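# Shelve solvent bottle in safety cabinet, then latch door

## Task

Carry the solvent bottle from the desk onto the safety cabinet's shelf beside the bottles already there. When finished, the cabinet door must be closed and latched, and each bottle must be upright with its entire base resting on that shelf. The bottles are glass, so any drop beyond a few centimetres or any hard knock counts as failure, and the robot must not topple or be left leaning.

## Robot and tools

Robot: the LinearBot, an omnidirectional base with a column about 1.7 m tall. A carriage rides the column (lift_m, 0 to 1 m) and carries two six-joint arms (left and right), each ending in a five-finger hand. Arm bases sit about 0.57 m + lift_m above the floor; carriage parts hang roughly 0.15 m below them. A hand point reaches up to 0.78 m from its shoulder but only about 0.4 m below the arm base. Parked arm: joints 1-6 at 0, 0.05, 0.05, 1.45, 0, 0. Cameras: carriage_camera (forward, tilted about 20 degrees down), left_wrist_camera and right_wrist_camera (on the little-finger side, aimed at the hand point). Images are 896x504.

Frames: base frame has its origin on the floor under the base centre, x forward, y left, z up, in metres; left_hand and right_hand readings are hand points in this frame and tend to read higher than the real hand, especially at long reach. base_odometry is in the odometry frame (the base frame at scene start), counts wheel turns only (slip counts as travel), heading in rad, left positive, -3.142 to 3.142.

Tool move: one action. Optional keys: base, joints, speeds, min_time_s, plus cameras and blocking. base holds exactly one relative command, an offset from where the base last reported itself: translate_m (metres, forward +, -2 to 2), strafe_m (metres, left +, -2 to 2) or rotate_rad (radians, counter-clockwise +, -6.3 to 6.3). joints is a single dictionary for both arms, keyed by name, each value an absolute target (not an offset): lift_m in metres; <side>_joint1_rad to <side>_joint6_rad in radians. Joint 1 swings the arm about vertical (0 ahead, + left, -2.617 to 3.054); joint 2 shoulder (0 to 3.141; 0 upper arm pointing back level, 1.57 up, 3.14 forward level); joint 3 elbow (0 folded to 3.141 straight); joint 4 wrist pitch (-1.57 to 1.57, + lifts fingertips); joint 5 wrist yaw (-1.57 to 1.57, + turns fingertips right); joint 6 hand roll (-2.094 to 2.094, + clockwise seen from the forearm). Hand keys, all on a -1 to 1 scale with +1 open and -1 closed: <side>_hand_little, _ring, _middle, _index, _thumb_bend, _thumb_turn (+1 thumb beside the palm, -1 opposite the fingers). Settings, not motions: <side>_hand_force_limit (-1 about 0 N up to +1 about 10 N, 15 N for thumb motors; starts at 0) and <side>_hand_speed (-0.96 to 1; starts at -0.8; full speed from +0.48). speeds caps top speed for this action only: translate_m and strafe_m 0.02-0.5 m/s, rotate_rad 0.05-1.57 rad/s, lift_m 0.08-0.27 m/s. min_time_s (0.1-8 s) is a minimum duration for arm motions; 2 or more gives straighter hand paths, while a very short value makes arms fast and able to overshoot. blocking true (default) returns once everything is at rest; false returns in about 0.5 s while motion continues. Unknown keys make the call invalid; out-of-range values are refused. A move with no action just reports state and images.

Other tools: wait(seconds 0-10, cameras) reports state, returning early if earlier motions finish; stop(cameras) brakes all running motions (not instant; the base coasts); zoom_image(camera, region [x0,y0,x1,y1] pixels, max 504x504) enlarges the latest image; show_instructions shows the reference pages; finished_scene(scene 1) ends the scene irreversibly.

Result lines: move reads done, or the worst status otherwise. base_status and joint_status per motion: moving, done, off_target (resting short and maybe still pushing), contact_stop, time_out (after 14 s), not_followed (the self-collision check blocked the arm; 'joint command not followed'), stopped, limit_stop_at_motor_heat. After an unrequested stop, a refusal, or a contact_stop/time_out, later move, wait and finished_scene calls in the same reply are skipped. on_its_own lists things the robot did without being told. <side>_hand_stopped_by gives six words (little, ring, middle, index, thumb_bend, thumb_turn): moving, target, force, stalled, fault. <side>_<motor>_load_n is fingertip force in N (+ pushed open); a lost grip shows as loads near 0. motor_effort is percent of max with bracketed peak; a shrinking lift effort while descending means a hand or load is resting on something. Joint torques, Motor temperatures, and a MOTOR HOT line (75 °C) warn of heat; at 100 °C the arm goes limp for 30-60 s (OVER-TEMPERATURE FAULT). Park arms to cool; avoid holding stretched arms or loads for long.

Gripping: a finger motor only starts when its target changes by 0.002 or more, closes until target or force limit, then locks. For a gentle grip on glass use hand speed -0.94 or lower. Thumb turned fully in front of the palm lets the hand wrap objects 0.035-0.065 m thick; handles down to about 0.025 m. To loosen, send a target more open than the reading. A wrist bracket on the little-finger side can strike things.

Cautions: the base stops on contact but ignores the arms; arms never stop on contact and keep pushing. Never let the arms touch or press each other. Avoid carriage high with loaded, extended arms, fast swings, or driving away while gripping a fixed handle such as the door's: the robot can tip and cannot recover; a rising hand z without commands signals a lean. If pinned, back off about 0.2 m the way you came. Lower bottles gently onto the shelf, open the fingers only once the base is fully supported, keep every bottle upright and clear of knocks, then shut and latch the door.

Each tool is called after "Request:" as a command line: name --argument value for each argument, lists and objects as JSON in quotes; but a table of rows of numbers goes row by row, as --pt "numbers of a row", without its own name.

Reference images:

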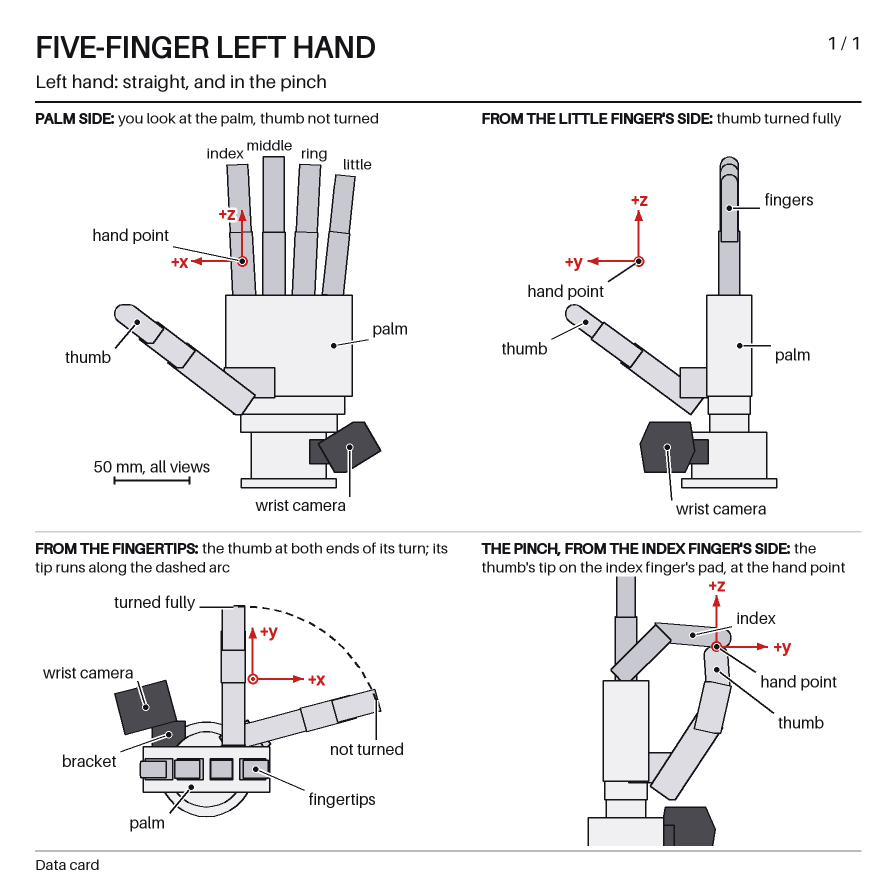

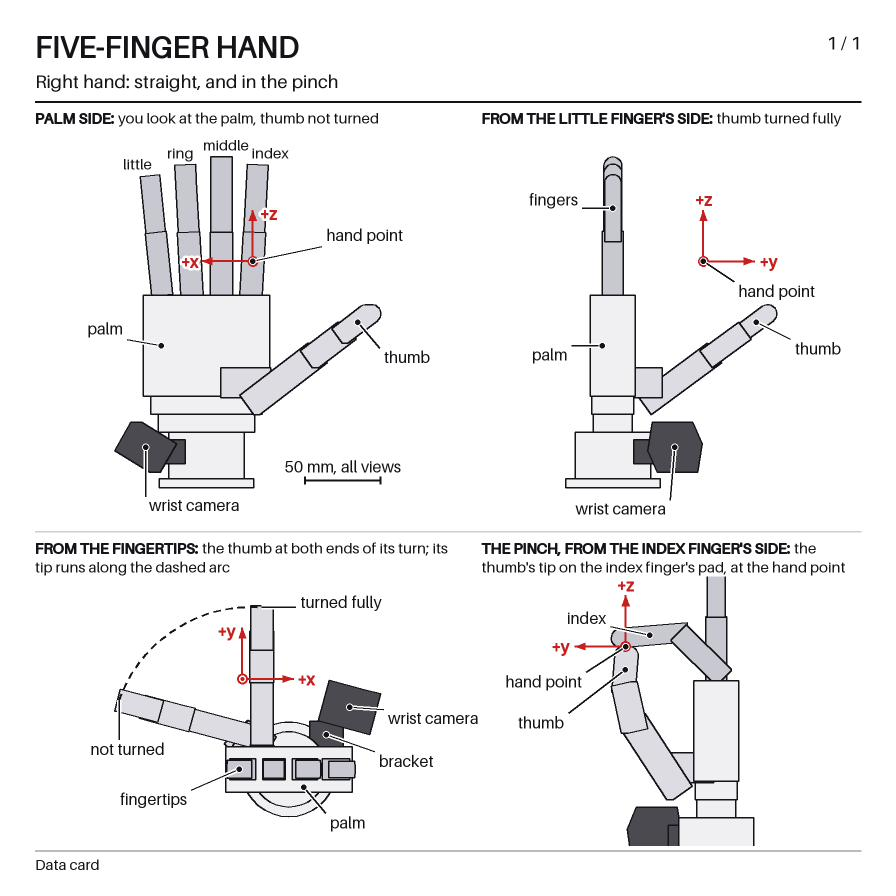

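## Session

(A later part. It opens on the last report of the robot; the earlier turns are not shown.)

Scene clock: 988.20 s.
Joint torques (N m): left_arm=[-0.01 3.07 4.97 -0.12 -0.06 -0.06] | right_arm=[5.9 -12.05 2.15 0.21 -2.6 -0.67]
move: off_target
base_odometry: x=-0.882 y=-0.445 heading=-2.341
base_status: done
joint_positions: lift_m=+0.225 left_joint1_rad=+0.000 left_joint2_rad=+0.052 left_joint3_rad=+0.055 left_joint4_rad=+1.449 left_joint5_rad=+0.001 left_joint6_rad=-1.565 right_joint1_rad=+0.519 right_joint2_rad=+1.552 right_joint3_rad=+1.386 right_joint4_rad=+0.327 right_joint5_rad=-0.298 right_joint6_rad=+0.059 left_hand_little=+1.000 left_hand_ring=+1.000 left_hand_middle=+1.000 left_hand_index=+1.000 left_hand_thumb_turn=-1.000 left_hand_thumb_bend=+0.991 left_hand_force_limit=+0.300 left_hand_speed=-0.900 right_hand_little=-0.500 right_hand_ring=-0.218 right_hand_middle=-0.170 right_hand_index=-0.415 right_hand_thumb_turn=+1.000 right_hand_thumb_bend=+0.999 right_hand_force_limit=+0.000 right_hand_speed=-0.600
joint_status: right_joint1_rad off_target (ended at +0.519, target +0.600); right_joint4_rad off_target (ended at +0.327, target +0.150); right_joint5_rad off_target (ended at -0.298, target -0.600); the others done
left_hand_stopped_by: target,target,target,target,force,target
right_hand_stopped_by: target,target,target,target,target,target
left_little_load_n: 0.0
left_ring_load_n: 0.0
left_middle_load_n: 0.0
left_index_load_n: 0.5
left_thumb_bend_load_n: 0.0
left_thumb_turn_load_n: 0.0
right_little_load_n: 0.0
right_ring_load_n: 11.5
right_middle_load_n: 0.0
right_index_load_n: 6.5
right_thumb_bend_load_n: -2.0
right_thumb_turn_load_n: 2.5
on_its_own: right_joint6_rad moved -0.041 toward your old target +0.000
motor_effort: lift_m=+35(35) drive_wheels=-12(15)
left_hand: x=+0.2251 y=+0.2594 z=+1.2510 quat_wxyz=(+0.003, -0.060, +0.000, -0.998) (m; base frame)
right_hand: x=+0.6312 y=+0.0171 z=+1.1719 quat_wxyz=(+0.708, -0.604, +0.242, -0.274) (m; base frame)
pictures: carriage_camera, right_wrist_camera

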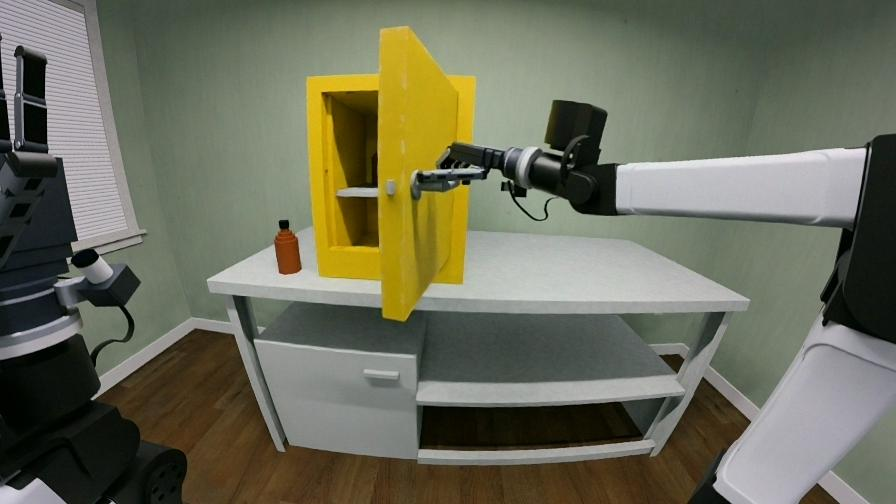

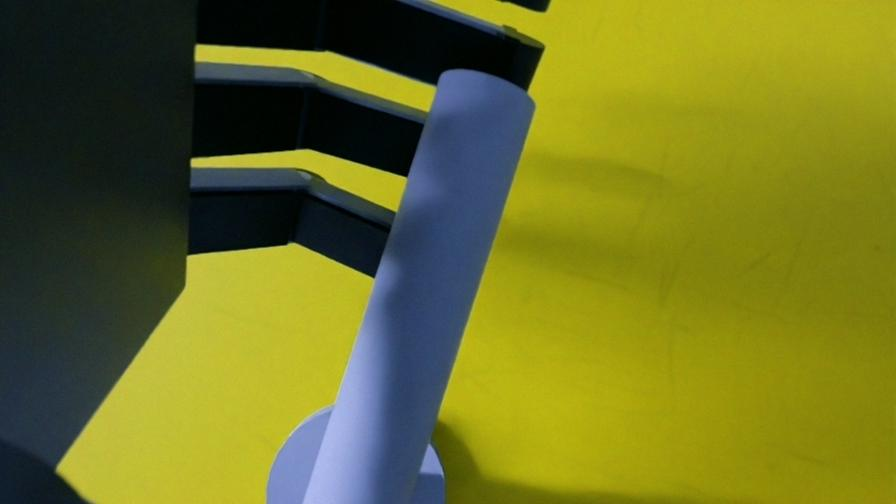

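Request:
move --base '{"translate_m": 0.045}' --speeds '{"translate_m": 0.03}' --joints '{"right_joint1_rad": 0.65, "right_joint2_rad": 1.4, "right_joint3_rad": 1.235, "right_joint4_rad": 0.12, "right_joint5_rad": -0.6}' --min_time_s 1.8

Request:
move --base '{"translate_m": 0.035}' --speeds '{"translate_m": 0.03}' --joints '{"right_joint1_rad": 0.70, "right_joint2_rad": 1.3, "right_joint3_rad": 1.13, "right_joint4_rad": 0.12, "right_joint5_rad": -0.6}' --min_time_s 1.8 --cameras '["right_wrist_camera", "carriage_camera"]'

Request:
zoom_image --camera "carriage_camera" --region '[290, 30, 490, 320]'

Scene clock: 995.30 s.
Joint torques (N m): left_arm=[-0.01 3 4.94 -0.12 -0.06 -0.06] | right_arm=[5.52 -9.89 1.84 -0.06 -2.46 -0.4]
move: off_target
base_odometry: x=-0.913 y=-0.477 heading=-2.341
base_status: done
joint_positions: lift_m=+0.225 left_joint1_rad=+0.000 left_joint2_rad=+0.052 left_joint3_rad=+0.055 left_joint4_rad=+1.449 left_joint5_rad=+0.001 left_joint6_rad=-1.565 right_joint1_rad=+0.574 right_joint2_rad=+1.440 right_joint3_rad=+1.283 right_joint4_rad=+0.325 right_joint5_rad=-0.313 right_joint6_rad=+0.039 left_hand_little=+1.000 left_hand_ring=+1.000 left_hand_middle=+1.000 left_hand_index=+1.000 left_hand_thumb_turn=-1.000 left_hand_thumb_bend=+0.991 left_hand_force_limit=+0.300 left_hand_speed=-0.900 right_hand_little=-0.500 right_hand_ring=-0.218 right_hand_middle=-0.170 right_hand_index=-0.415 right_hand_thumb_turn=+1.000 right_hand_thumb_bend=+0.999 right_hand_force_limit=+0.000 right_hand_speed=-0.600
joint_status: right_joint1_rad off_target (ended at +0.574, target +0.650); right_joint4_rad off_target (ended at +0.325, target +0.120); right_joint5_rad off_target (ended at -0.313, target -0.600); the others done
left_hand_stopped_by: target,target,target,target,force,target
right_hand_stopped_by: target,target,target,target,target,target
left_little_load_n: 0.0
left_ring_load_n: 0.0
left_middle_load_n: 0.0
left_index_load_n: 0.0
left_thumb_bend_load_n: 0.0
left_thumb_turn_load_n: 0.0
right_little_load_n: -0.5
right_ring_load_n: 9.0
right_middle_load_n: 0.0
right_index_load_n: 7.5
right_thumb_bend_load_n: -2.0
right_thumb_turn_load_n: 2.0
on_its_own: right_joint6_rad moved -0.021 toward your old target +0.000
motor_effort: lift_m=+35(35) drive_wheels=-11(14)
left_hand: x=+0.2250 y=+0.2594 z=+1.2510 quat_wxyz=(+0.003, -0.059, +0.000, -0.998) (m; base frame)
right_hand: x=+0.5856 y=+0.0240 z=+1.1728 quat_wxyz=(+0.716, -0.613, +0.212, -0.259) (m; base frame)
pictures: none

Scene clock: 997.40 s.
Joint torques (N m): left_arm=[-0.02 3.03 4.94 -0.14 -0.06 -0.06] | right_arm=[4.38 -11.74 3.62 0.31 -1.51 0.62]
move: off_target
base_odometry: x=-0.938 y=-0.502 heading=-2.342
base_status: done
joint_positions: lift_m=+0.225 left_joint1_rad=+0.000 left_joint2_rad=+0.052 left_joint3_rad=+0.055 left_joint4_rad=+1.450 left_joint5_rad=+0.001 left_joint6_rad=-1.565 right_joint1_rad=+0.640 right_joint2_rad=+1.366 right_joint3_rad=+1.158 right_joint4_rad=+0.288 right_joint5_rad=-0.418 right_joint6_rad=-0.053 left_hand_little=+1.000 left_hand_ring=+1.000 left_hand_middle=+1.000 left_hand_index=+1.000 left_hand_thumb_turn=-1.000 left_hand_thumb_bend=+0.991 left_hand_force_limit=+0.300 left_hand_speed=-0.900 right_hand_little=-0.500 right_hand_ring=-0.218 right_hand_middle=-0.170 right_hand_index=-0.416 right_hand_thumb_turn=+1.000 right_hand_thumb_bend=+1.000 right_hand_force_limit=+0.000 right_hand_speed=-0.600
joint_status: right_joint1_rad off_target (ended at +0.639, target +0.700); right_joint4_rad off_target (ended at +0.288, target +0.120); right_joint5_rad off_target (ended at -0.418, target -0.600); the others done
left_hand_stopped_by: target,target,target,target,force,target
right_hand_stopped_by: target,target,target,target,target,target
left_little_load_n: 0.0
left_ring_load_n: 0.0
left_middle_load_n: 0.0
left_index_load_n: 0.0
left_thumb_bend_load_n: 0.0
left_thumb_turn_load_n: 0.0
right_little_load_n: 5.0
right_ring_load_n: 14.5
right_middle_load_n: 0.0
right_index_load_n: 0.0
right_thumb_bend_load_n: 0.0
right_thumb_turn_load_n: 0.0
motor_effort: lift_m=+35(35) drive_wheels=-9(14)
left_hand: x=+0.2248 y=+0.2594 z=+1.2510 quat_wxyz=(+0.003, -0.059, +0.000, -0.998) (m; base frame)
right_hand: x=+0.5314 y=+0.0398 z=+1.1310 quat_wxyz=(+0.700, -0.665, +0.144, -0.215) (m; base frame)
pictures: carriage_camera, right_wrist_camera

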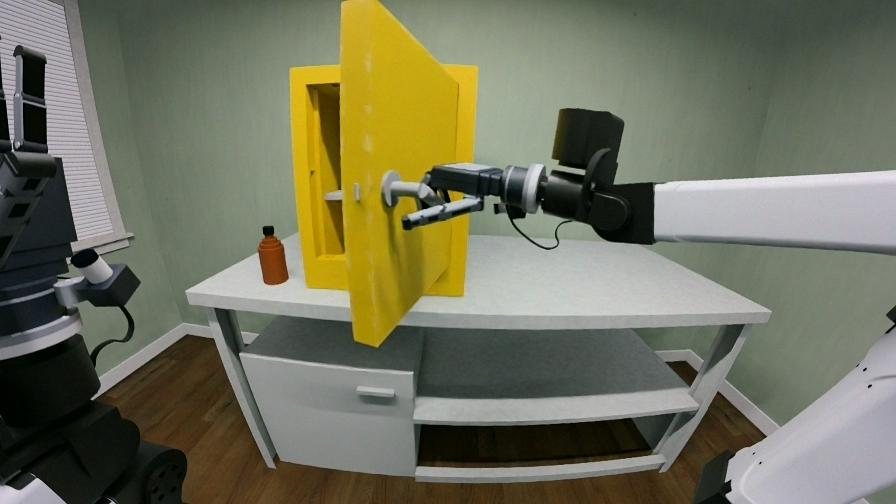

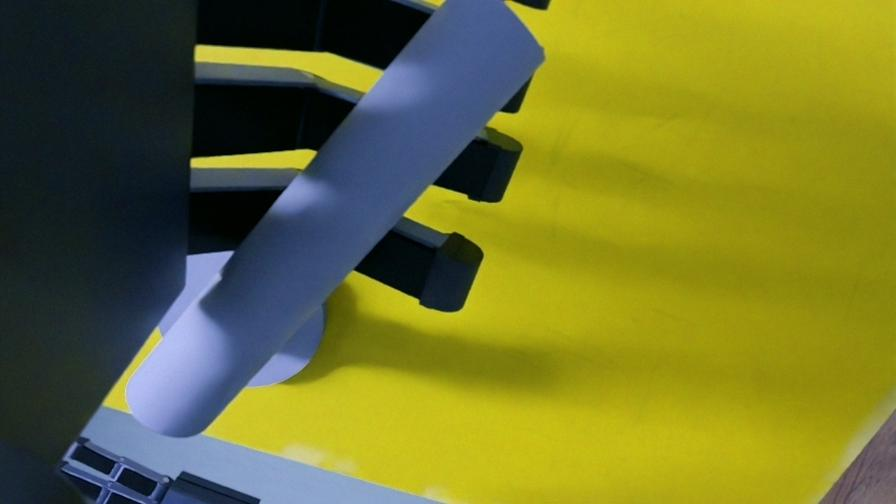

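Scaled by 1.738 from the camera's 896x504 image, which has a finer 1280x720 frame.

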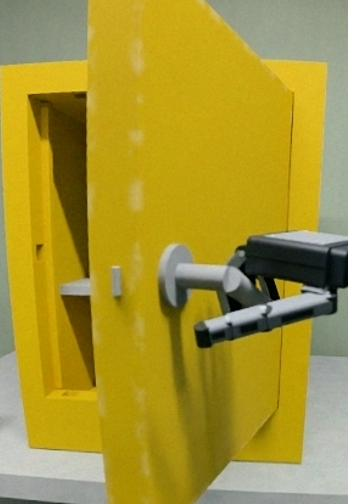

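Request:
move --joints '{"right_hand_thumb_turn": -1, "right_hand_speed": -0.5, "right_hand_force_limit": 0.6, "right_hand_index": -0.6}' --cameras '["right_wrist_camera"]'

Scene clock: 1003.80 s.
Joint torques (N m): left_arm=[-0.02 3.03 4.96 -0.14 -0.06 -0.06] | right_arm=[4.27 -11.06 3.71 0.53 -1.67 0.65]
Motor temperatures (°C): left_arm=[29 35 34 33 26 26] | right_arm=[35 50 34 34 47 29]
move: done
base_odometry: x=-0.938 y=-0.502 heading=-2.342
base_status: not commanded
joint_positions: lift_m=+0.225 left_joint1_rad=+0.000 left_joint2_rad=+0.052 left_joint3_rad=+0.055 left_joint4_rad=+1.450 left_joint5_rad=+0.001 left_joint6_rad=-1.565 right_joint1_rad=+0.641 right_joint2_rad=+1.358 right_joint3_rad=+1.156 right_joint4_rad=+0.272 right_joint5_rad=-0.401 right_joint6_rad=-0.055 left_hand_little=+1.000 left_hand_ring=+1.000 left_hand_middle=+1.000 left_hand_index=+1.000 left_hand_thumb_turn=-1.000 left_hand_thumb_bend=+0.991 left_hand_force_limit=+0.300 left_hand_speed=-0.900 right_hand_little=-0.500 right_hand_ring=-0.219 right_hand_middle=-0.170 right_hand_index=-0.599 right_hand_thumb_turn=-1.000 right_hand_thumb_bend=+1.000 right_hand_force_limit=+0.600 right_hand_speed=-0.500
joint_status: all done
left_hand_stopped_by: target,target,target,target,force,target
right_hand_stopped_by: target,target,target,target,target,target
left_little_load_n: 0.0
left_ring_load_n: 0.0
left_middle_load_n: 0.0
left_index_load_n: 0.0
left_thumb_bend_load_n: 0.0
left_thumb_turn_load_n: 0.0
right_little_load_n: 7.0
right_ring_load_n: 3.5
right_middle_load_n: 0.0
right_index_load_n: 4.5
right_thumb_bend_load_n: 0.0
right_thumb_turn_load_n: 0.0
motor_effort: lift_m=+35(35) drive_wheels=-10(10)
left_hand: x=+0.2248 y=+0.2594 z=+1.2510 quat_wxyz=(+0.003, -0.059, +0.000, -0.998) (m; base frame)
right_hand: x=+0.5321 y=+0.0376 z=+1.1295 quat_wxyz=(+0.696, -0.667, +0.151, -0.219) (m; base frame)
pictures: right_wrist_camera

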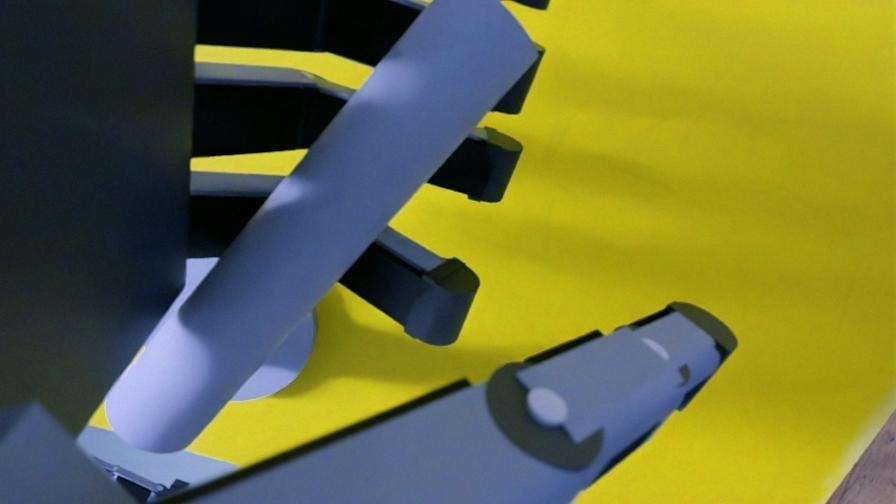

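Request:
move --joints '{"right_hand_thumb_bend": -0.2, "right_hand_little": -0.6, "right_hand_ring": -0.6, "right_hand_middle": -0.6}' --cameras '["right_wrist_camera"]'

Scene clock: 1008.03 s.
Joint torques (N m): left_arm=[-0.02 3.03 4.96 -0.13 -0.06 -0.06] | right_arm=[4.27 -11.1 3.7 0.49 -1.72 0.66]
move: off_target
base_odometry: x=-0.938 y=-0.502 heading=-2.342
base_status: not commanded
joint_positions: lift_m=+0.225 left_joint1_rad=+0.000 left_joint2_rad=+0.052 left_joint3_rad=+0.055 left_joint4_rad=+1.450 left_joint5_rad=+0.001 left_joint6_rad=-1.565 right_joint1_rad=+0.641 right_joint2_rad=+1.358 right_joint3_rad=+1.156 right_joint4_rad=+0.273 right_joint5_rad=-0.396 right_joint6_rad=-0.055 left_hand_little=+1.000 left_hand_ring=+1.000 left_hand_middle=+1.000 left_hand_index=+1.000 left_hand_thumb_turn=-1.000 left_hand_thumb_bend=+0.991 left_hand_force_limit=+0.300 left_hand_speed=-0.900 right_hand_little=-0.539 right_hand_ring=-0.252 right_hand_middle=-0.393 right_hand_index=-0.599 right_hand_thumb_turn=-1.000 right_hand_thumb_bend=+0.375 right_hand_force_limit=+0.600 right_hand_speed=-0.500
joint_status: right_hand_little off_target (ended at -0.539, target -0.600); right_hand_ring off_target (ended at -0.252, target -0.600); right_hand_middle off_target (ended at -0.393, target -0.600); right_hand_thumb_bend off_target (ended at +0.375, target -0.200)
left_hand_stopped_by: target,target,target,target,force,target
right_hand_stopped_by: force,force,force,target,force,target
left_little_load_n: 0.0
left_ring_load_n: -0.5
left_middle_load_n: 0.0
left_index_load_n: 0.0
left_thumb_bend_load_n: 0.0
left_thumb_turn_load_n: 0.0
right_little_load_n: 3.0
right_ring_load_n: 9.0
right_middle_load_n: 7.0
right_index_load_n: 0.0
right_thumb_bend_load_n: 17.5
right_thumb_turn_load_n: 2.5
motor_effort: lift_m=+35(35) drive_wheels=-10(10)
left_hand: x=+0.2248 y=+0.2594 z=+1.2510 quat_wxyz=(+0.003, -0.059, +0.000, -0.998) (m; base frame)
right_hand: x=+0.5332 y=+0.0372 z=+1.1299 quat_wxyz=(+0.695, -0.666, +0.153, -0.221) (m; base frame)
pictures: right_wrist_camera

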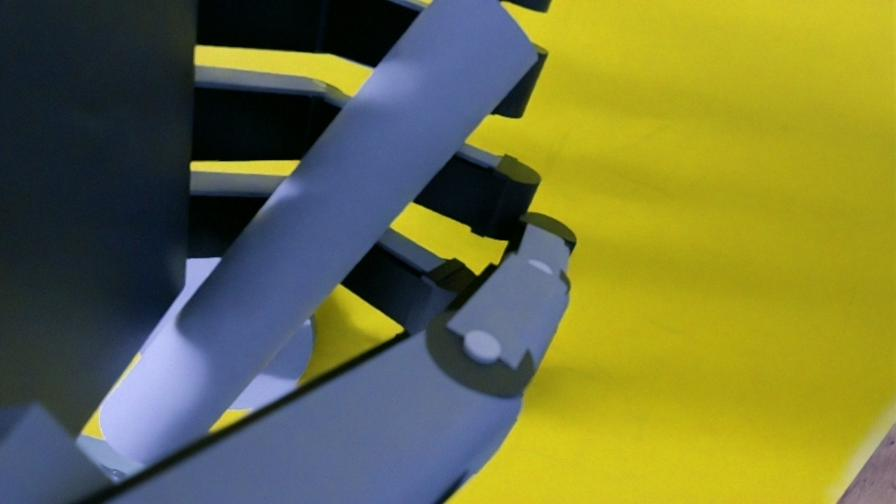

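Request:
move --base '{"strafe_m": -0.05}' --speeds '{"strafe_m": 0.03}' --joints '{"right_joint5_rad": -0.75, "right_joint4_rad": 0.18}' --min_time_s 1.8 --cameras '["right_wrist_camera", "carriage_camera", "left_wrist_camera"]'

Request:
zoom_image --camera "carriage_camera" --region '[230, 0, 490, 350]'

Scene clock: 1020.47 s.
Joint torques (N m): left_arm=[0.02 3.03 4.98 -0.14 -0.05 -0.06] | right_arm=[4.67 -11.22 4.03 0.74 -2.8 0.67]
move: off_target
base_odometry: x=-0.974 y=-0.468 heading=-2.341
base_status: done
joint_positions: lift_m=+0.225 left_joint1_rad=+0.000 left_joint2_rad=+0.052 left_joint3_rad=+0.055 left_joint4_rad=+1.450 left_joint5_rad=+0.001 left_joint6_rad=-1.565 right_joint1_rad=+0.635 right_joint2_rad=+1.359 right_joint3_rad=+1.152 right_joint4_rad=+0.304 right_joint5_rad=-0.426 right_joint6_rad=-0.058 left_hand_little=+1.000 left_hand_ring=+1.000 left_hand_middle=+1.000 left_hand_index=+1.000 left_hand_thumb_turn=-1.000 left_hand_thumb_bend=+0.991 left_hand_force_limit=+0.300 left_hand_speed=-0.900 right_hand_little=-0.538 right_hand_ring=-0.251 right_hand_middle=-0.393 right_hand_index=-0.599 right_hand_thumb_turn=-1.000 right_hand_thumb_bend=+0.375 right_hand_force_limit=+0.600 right_hand_speed=-0.500
joint_status: right_joint4_rad off_target (ended at +0.304, target +0.180); right_joint5_rad off_target (ended at -0.426, target -0.750)
left_hand_stopped_by: target,target,target,target,force,target
right_hand_stopped_by: force,force,force,target,force,target
left_little_load_n: 0.0
left_ring_load_n: 0.0
left_middle_load_n: 0.5
left_index_load_n: 0.0
left_thumb_bend_load_n: 0.0
left_thumb_turn_load_n: 0.0
right_little_load_n: 10.5
right_ring_load_n: 22.0
right_middle_load_n: 6.0
right_index_load_n: 0.0
right_thumb_bend_load_n: 18.0
right_thumb_turn_load_n: 2.0
motor_effort: lift_m=+35(35) drive_wheels=+3(10)
left_hand: x=+0.2248 y=+0.2594 z=+1.2510 quat_wxyz=(+0.003, -0.059, +0.000, -0.998) (m; base frame)
right_hand: x=+0.5313 y=+0.0382 z=+1.1347 quat_wxyz=(+0.704, -0.661, +0.138, -0.220) (m; base frame)
pictures: carriage_camera, left_wrist_camera, right_wrist_camera

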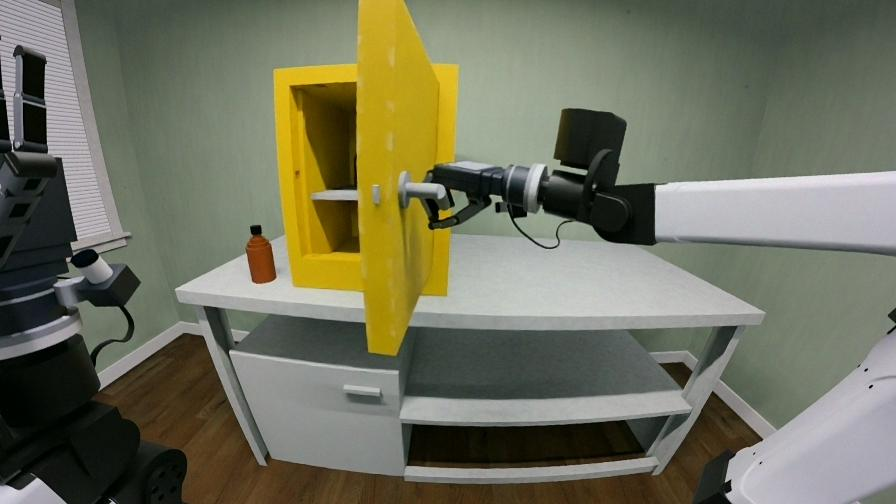

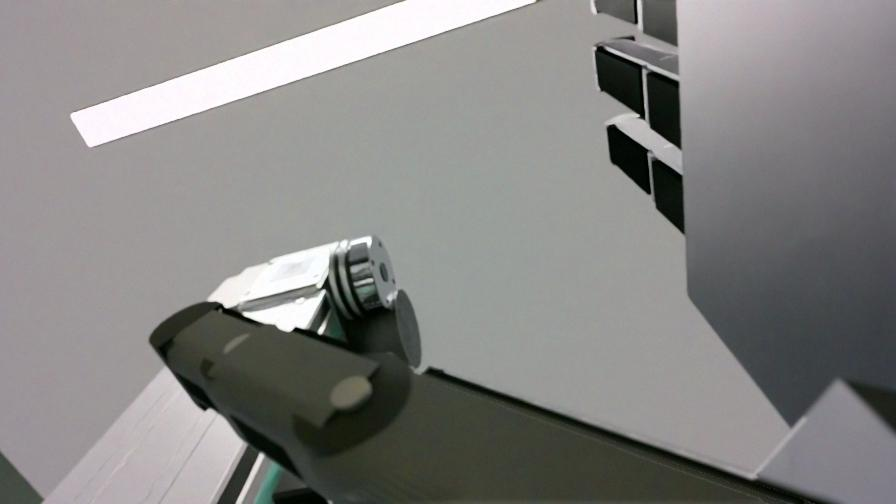

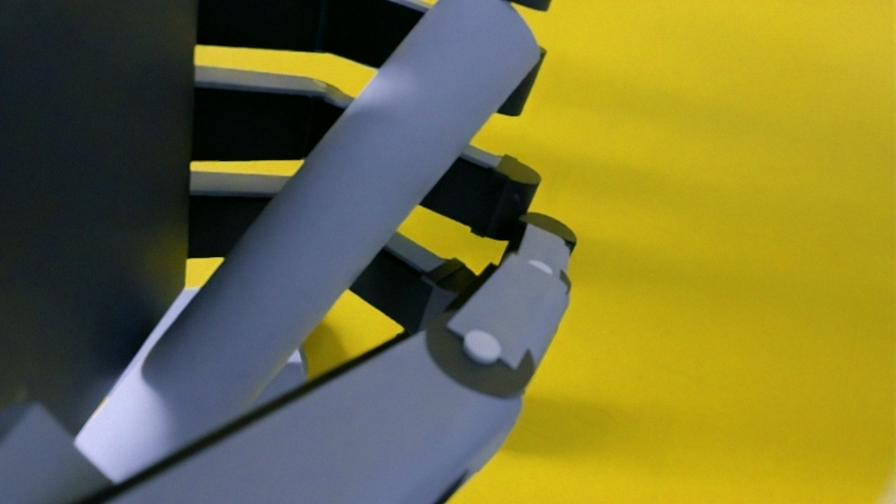

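Scaled by 1.440 from the camera's 896x504 image, which has a finer 1280x720 frame.

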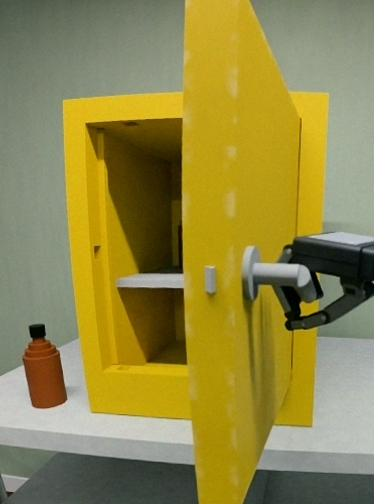

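Request:
move --joints '{"left_joint1_rad": 0.585, "left_joint2_rad": 1.2, "left_joint3_rad": 0.7, "left_joint4_rad": 0.5, "left_joint5_rad": 0.185, "left_joint6_rad": -1.57}' --min_time_s 3 --cameras '["carriage_camera"]'

Request:
move --joints '{"left_joint1_rad": 0.585, "left_joint2_rad": 1.75, "left_joint3_rad": 0.65, "left_joint4_rad": 1.11, "left_joint5_rad": 0.185, "left_joint6_rad": -1.57, "left_hand_thumb_bend": 1}' --min_time_s 2 --cameras '["carriage_camera", "left_wrist_camera"]'

Scene clock: 1034.23 s.
Joint torques (N m): left_arm=[0.64 -2.52 10.58 1.72 0.07 -0.09] | right_arm=[4.71 -11.22 4.04 0.75 -2.79 0.67]
move: done
base_odometry: x=-0.974 y=-0.468 heading=-2.341
base_status: not commanded
joint_positions: lift_m=+0.225 left_joint1_rad=+0.578 left_joint2_rad=+1.193 left_joint3_rad=+0.668 left_joint4_rad=+0.511 left_joint5_rad=+0.175 left_joint6_rad=-1.565 right_joint1_rad=+0.635 right_joint2_rad=+1.359 right_joint3_rad=+1.152 right_joint4_rad=+0.304 right_joint5_rad=-0.427 right_joint6_rad=-0.058 left_hand_little=+1.000 left_hand_ring=+1.000 left_hand_middle=+1.000 left_hand_index=+1.000 left_hand_thumb_turn=-1.000 left_hand_thumb_bend=+0.991 left_hand_force_limit=+0.300 left_hand_speed=-0.900 right_hand_little=-0.538 right_hand_ring=-0.251 right_hand_middle=-0.393 right_hand_index=-0.599 right_hand_thumb_turn=-1.000 right_hand_thumb_bend=+0.375 right_hand_force_limit=+0.600 right_hand_speed=-0.500
joint_status: all done
left_hand_stopped_by: target,target,target,target,force,target
right_hand_stopped_by: force,force,force,target,force,target
left_little_load_n: 0.0
left_ring_load_n: 0.0
left_middle_load_n: 0.0
left_index_load_n: 0.0
left_thumb_bend_load_n: 0.0
left_thumb_turn_load_n: 0.0
right_little_load_n: 10.0
right_ring_load_n: 21.5
right_middle_load_n: 6.0
right_index_load_n: 0.0
right_thumb_bend_load_n: 17.5
right_thumb_turn_load_n: 2.0
motor_effort: lift_m=+35(35) drive_wheels=+4(4)
left_hand: x=+0.6248 y=+0.4712 z=+1.1081 quat_wxyz=(+0.142, -0.698, -0.142, -0.688) (m; base frame)
right_hand: x=+0.5312 y=+0.0382 z=+1.1347 quat_wxyz=(+0.704, -0.661, +0.137, -0.220) (m; base frame)
pictures: carriage_camera

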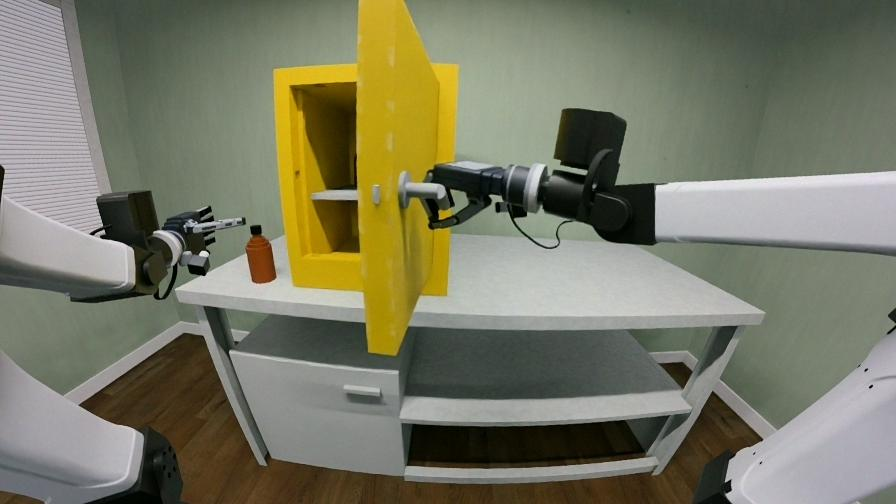

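Scene clock: 1036.53 s.
Joint torques (N m): left_arm=[0.62 -5.05 4.89 1.93 0.07 -0.09] | right_arm=[4.74 -11.12 4.05 0.76 -2.8 0.68]
move: done
base_odometry: x=-0.974 y=-0.468 heading=-2.341
base_status: not commanded
joint_positions: lift_m=+0.225 left_joint1_rad=+0.578 left_joint2_rad=+1.741 left_joint3_rad=+0.661 left_joint4_rad=+1.093 left_joint5_rad=+0.176 left_joint6_rad=-1.565 right_joint1_rad=+0.635 right_joint2_rad=+1.359 right_joint3_rad=+1.152 right_joint4_rad=+0.304 right_joint5_rad=-0.427 right_joint6_rad=-0.058 left_hand_little=+1.000 left_hand_ring=+1.000 left_hand_middle=+1.000 left_hand_index=+1.000 left_hand_thumb_turn=-1.000 left_hand_thumb_bend=+1.000 left_hand_force_limit=+0.300 left_hand_speed=-0.900 right_hand_little=-0.538 right_hand_ring=-0.251 right_hand_middle=-0.393 right_hand_index=-0.599 right_hand_thumb_turn=-1.000 right_hand_thumb_bend=+0.375 right_hand_force_limit=+0.600 right_hand_speed=-0.500
joint_status: all done
left_hand_stopped_by: target,target,target,target,target,target
right_hand_stopped_by: force,force,force,target,force,target
left_little_load_n: 0.0
left_ring_load_n: 0.0
left_middle_load_n: 0.0
left_index_load_n: 0.0
left_thumb_bend_load_n: 0.0
left_thumb_turn_load_n: -0.5
right_little_load_n: 9.5
right_ring_load_n: 21.0
right_middle_load_n: 6.0
right_index_load_n: 0.0
right_thumb_bend_load_n: 17.5
right_thumb_turn_load_n: 2.0
motor_effort: lift_m=+35(35) drive_wheels=+4(4)
left_hand: x=+0.6815 y=+0.5079 z=+1.0129 quat_wxyz=(+0.145, -0.689, -0.138, -0.697) (m; base frame)
right_hand: x=+0.5312 y=+0.0382 z=+1.1348 quat_wxyz=(+0.704, -0.661, +0.137, -0.220) (m; base frame)
pictures: carriage_camera, left_wrist_camera

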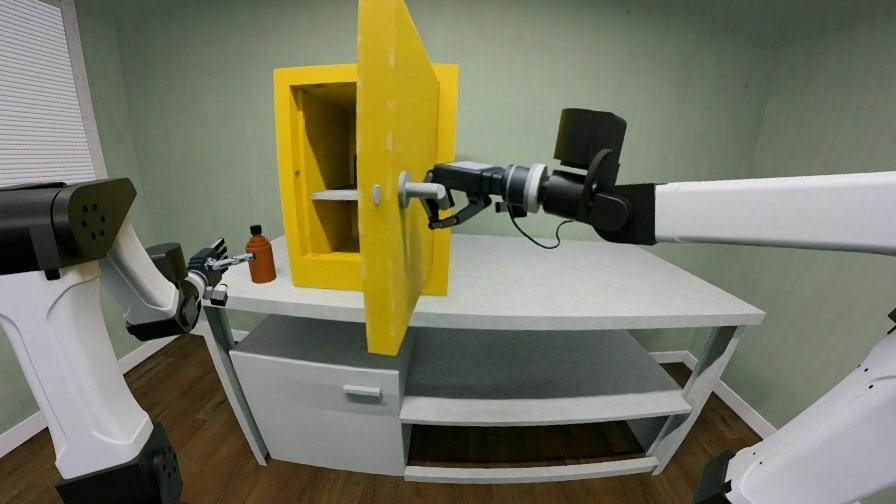

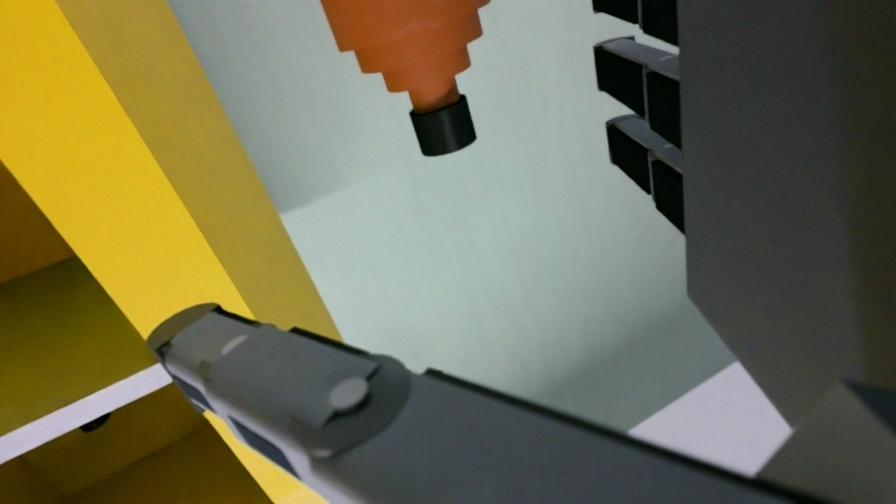

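Request:
move --joints '{"left_joint1_rad": 0.593, "left_joint2_rad": 2.06, "left_joint3_rad": 0.943, "left_joint4_rad": 1.13, "left_joint5_rad": 0.193, "left_joint6_rad": -1.57}' --min_time_s 2 --cameras '["carriage_camera", "left_wrist_camera"]'

Request:
zoom_image --camera "carriage_camera" --region '[130, 190, 300, 330]'

Scene clock: 1055.17 s.
Joint torques (N m): left_arm=[0.88 -6.83 8.18 1.99 0.08 -0.09] | right_arm=[4.66 -11.21 4.12 0.74 -2.8 0.68]
Motor temperatures (°C): left_arm=[29 36 35 38 26 26] | right_arm=[33 45 34 34 54 28]
move: done
base_odometry: x=-0.974 y=-0.468 heading=-2.341
base_status: not commanded
joint_positions: lift_m=+0.225 left_joint1_rad=+0.582 left_joint2_rad=+2.049 left_joint3_rad=+0.917 left_joint4_rad=+1.114 left_joint5_rad=+0.183 left_joint6_rad=-1.565 right_joint1_rad=+0.635 right_joint2_rad=+1.359 right_joint3_rad=+1.152 right_joint4_rad=+0.304 right_joint5_rad=-0.427 right_joint6_rad=-0.058 left_hand_little=+1.000 left_hand_ring=+1.000 left_hand_middle=+1.000 left_hand_index=+1.000 left_hand_thumb_turn=-1.000 left_hand_thumb_bend=+1.000 left_hand_force_limit=+0.300 left_hand_speed=-0.900 right_hand_little=-0.538 right_hand_ring=-0.251 right_hand_middle=-0.393 right_hand_index=-0.599 right_hand_thumb_turn=-1.000 right_hand_thumb_bend=+0.375 right_hand_force_limit=+0.600 right_hand_speed=-0.500
joint_status: all done
left_hand_stopped_by: target,target,target,target,target,target
right_hand_stopped_by: force,force,force,target,force,target
left_little_load_n: 0.0
left_ring_load_n: 0.0
left_middle_load_n: 0.0
left_index_load_n: 0.0
left_thumb_bend_load_n: 0.0
left_thumb_turn_load_n: -0.5
right_little_load_n: 9.5
right_ring_load_n: 21.0
right_middle_load_n: 6.0
right_index_load_n: 0.0
right_thumb_bend_load_n: 18.0
right_thumb_turn_load_n: 2.0
motor_effort: lift_m=+35(35) drive_wheels=+4(4)
left_hand: x=+0.7373 y=+0.5457 z=+0.9709 quat_wxyz=(+0.140, -0.699, -0.141, -0.687) (m; base frame)
right_hand: x=+0.5312 y=+0.0382 z=+1.1348 quat_wxyz=(+0.704, -0.661, +0.137, -0.220) (m; base frame)
pictures: carriage_camera, left_wrist_camera

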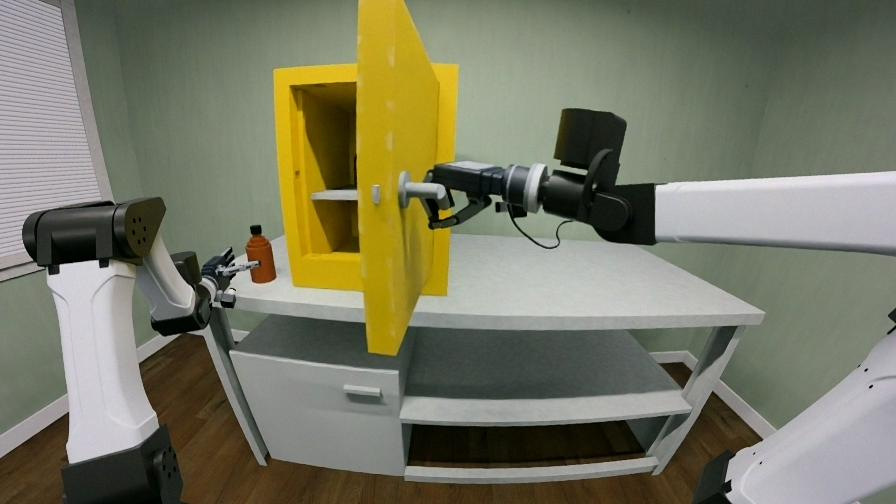

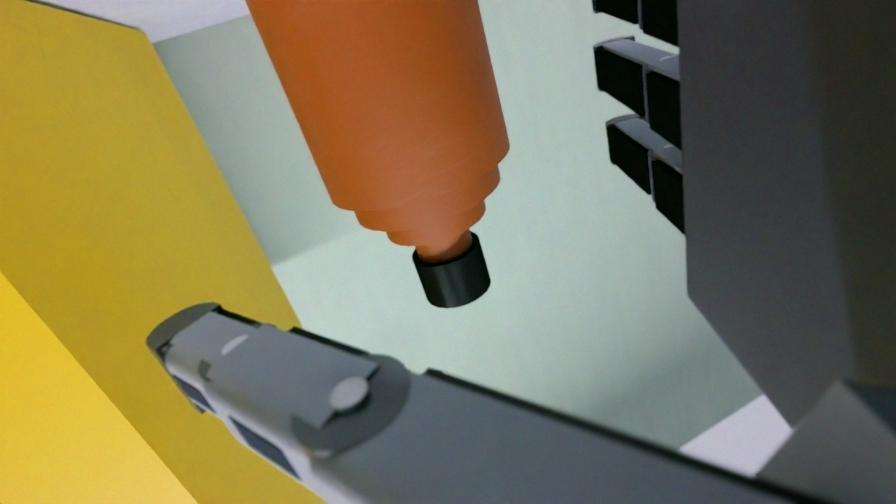

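Scaled by 2.965 from the camera's 896x504 image, which has a finer 1280x720 frame.

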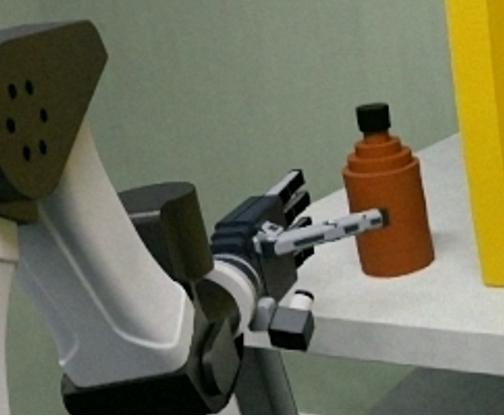

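Request:
move --joints '{"left_joint1_rad": 0.58, "left_joint2_rad": 2.147, "left_joint3_rad": 1.105, "left_joint4_rad": 1.06, "left_joint5_rad": 0.18}' --min_time_s 1.5 --cameras '["left_wrist_camera"]'

Scene clock: 1070.13 s.
Joint torques (N m): left_arm=[-0.17 -7.54 8.59 1.71 -0.05 -0.09] | right_arm=[4.71 -11.22 4.07 0.74 -2.8 0.68]
Motor temperatures (°C): left_arm=[29 38 35 39 26 26] | right_arm=[33 44 34 34 56 28]
move: done
base_odometry: x=-0.974 y=-0.468 heading=-2.341
base_status: not commanded
joint_positions: lift_m=+0.225 left_joint1_rad=+0.582 left_joint2_rad=+2.135 left_joint3_rad=+1.078 left_joint4_rad=+1.071 left_joint5_rad=+0.183 left_joint6_rad=-1.565 right_joint1_rad=+0.635 right_joint2_rad=+1.359 right_joint3_rad=+1.152 right_joint4_rad=+0.304 right_joint5_rad=-0.427 right_joint6_rad=-0.058 left_hand_little=+1.000 left_hand_ring=+1.000 left_hand_middle=+1.000 left_hand_index=+1.000 left_hand_thumb_turn=-1.000 left_hand_thumb_bend=+1.000 left_hand_force_limit=+0.300 left_hand_speed=-0.900 right_hand_little=-0.538 right_hand_ring=-0.251 right_hand_middle=-0.393 right_hand_index=-0.599 right_hand_thumb_turn=-1.000 right_hand_thumb_bend=+0.375 right_hand_force_limit=+0.600 right_hand_speed=-0.500
joint_status: all done
left_hand_stopped_by: target,target,target,target,target,target
right_hand_stopped_by: force,force,force,target,force,target
left_little_load_n: 0.0
left_ring_load_n: 0.0
left_middle_load_n: 0.0
left_index_load_n: 0.0
left_thumb_bend_load_n: 0.0
left_thumb_turn_load_n: 0.0
right_little_load_n: 9.5
right_ring_load_n: 21.0
right_middle_load_n: 6.0
right_index_load_n: 0.0
right_thumb_bend_load_n: 17.5
right_thumb_turn_load_n: 2.5
motor_effort: lift_m=+35(35) drive_wheels=+4(4)
left_hand: x=+0.7649 y=+0.5639 z=+0.9801 quat_wxyz=(+0.144, -0.689, -0.137, -0.697) (m; base frame)
right_hand: x=+0.5312 y=+0.0382 z=+1.1348 quat_wxyz=(+0.704, -0.661, +0.137, -0.220) (m; base frame)
pictures: left_wrist_camera

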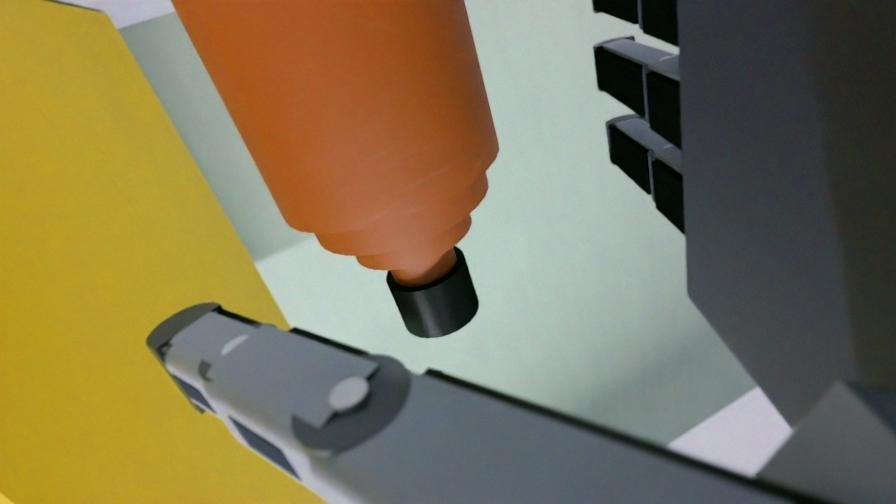

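Request:
move --joints '{"left_joint1_rad": 0.54, "left_joint2_rad": 2.28, "left_joint3_rad": 1.31, "left_joint4_rad": 0.985, "left_joint5_rad": 0.14}' --min_time_s 2 --cameras '["left_wrist_camera"]'

Scene clock: 1079.40 s.
Joint torques (N m): left_arm=[-0.62 -8.49 8.96 1.73 -0.13 -0.09] | right_arm=[4.72 -11.22 4.01 0.76 -2.8 0.67]
Motor temperatures (°C): left_arm=[29 40 35 39 26 26] | right_arm=[33 44 34 34 57 28]
move: done
base_odometry: x=-0.974 y=-0.468 heading=-2.341
base_status: not commanded
joint_positions: lift_m=+0.225 left_joint1_rad=+0.548 left_joint2_rad=+2.267 left_joint3_rad=+1.282 left_joint4_rad=+0.996 left_joint5_rad=+0.150 left_joint6_rad=-1.565 right_joint1_rad=+0.635 right_joint2_rad=+1.359 right_joint3_rad=+1.152 right_joint4_rad=+0.304 right_joint5_rad=-0.427 right_joint6_rad=-0.058 left_hand_little=+1.000 left_hand_ring=+1.000 left_hand_middle=+1.000 left_hand_index=+1.000 left_hand_thumb_turn=-1.000 left_hand_thumb_bend=+1.000 left_hand_force_limit=+0.300 left_hand_speed=-0.900 right_hand_little=-0.538 right_hand_ring=-0.251 right_hand_middle=-0.393 right_hand_index=-0.599 right_hand_thumb_turn=-1.000 right_hand_thumb_bend=+0.375 right_hand_force_limit=+0.600 right_hand_speed=-0.500
joint_status: all done
left_hand_stopped_by: target,target,target,target,target,target
right_hand_stopped_by: force,force,force,target,force,target
left_little_load_n: 0.0
left_ring_load_n: 0.0
left_middle_load_n: 0.0
left_index_load_n: 0.0
left_thumb_bend_load_n: 0.0
left_thumb_turn_load_n: 0.0
right_little_load_n: 9.5
right_ring_load_n: 21.0
right_middle_load_n: 6.0
right_index_load_n: 0.0
right_thumb_bend_load_n: 18.0
right_thumb_turn_load_n: 2.0
motor_effort: lift_m=+35(35) drive_wheels=+4(4)
left_hand: x=+0.8075 y=+0.5730 z=+0.9715 quat_wxyz=(+0.143, -0.690, -0.137, -0.696) (m; base frame)
right_hand: x=+0.5311 y=+0.0383 z=+1.1348 quat_wxyz=(+0.704, -0.661, +0.137, -0.220) (m; base frame)
pictures: left_wrist_camera

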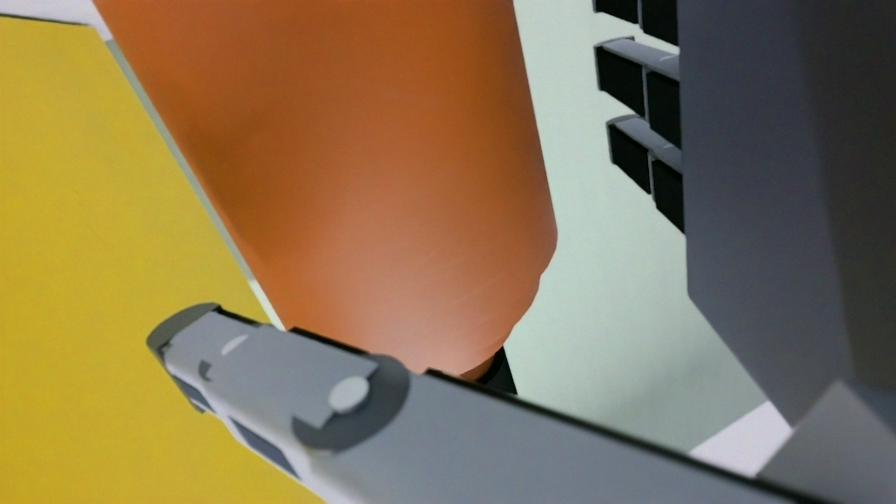

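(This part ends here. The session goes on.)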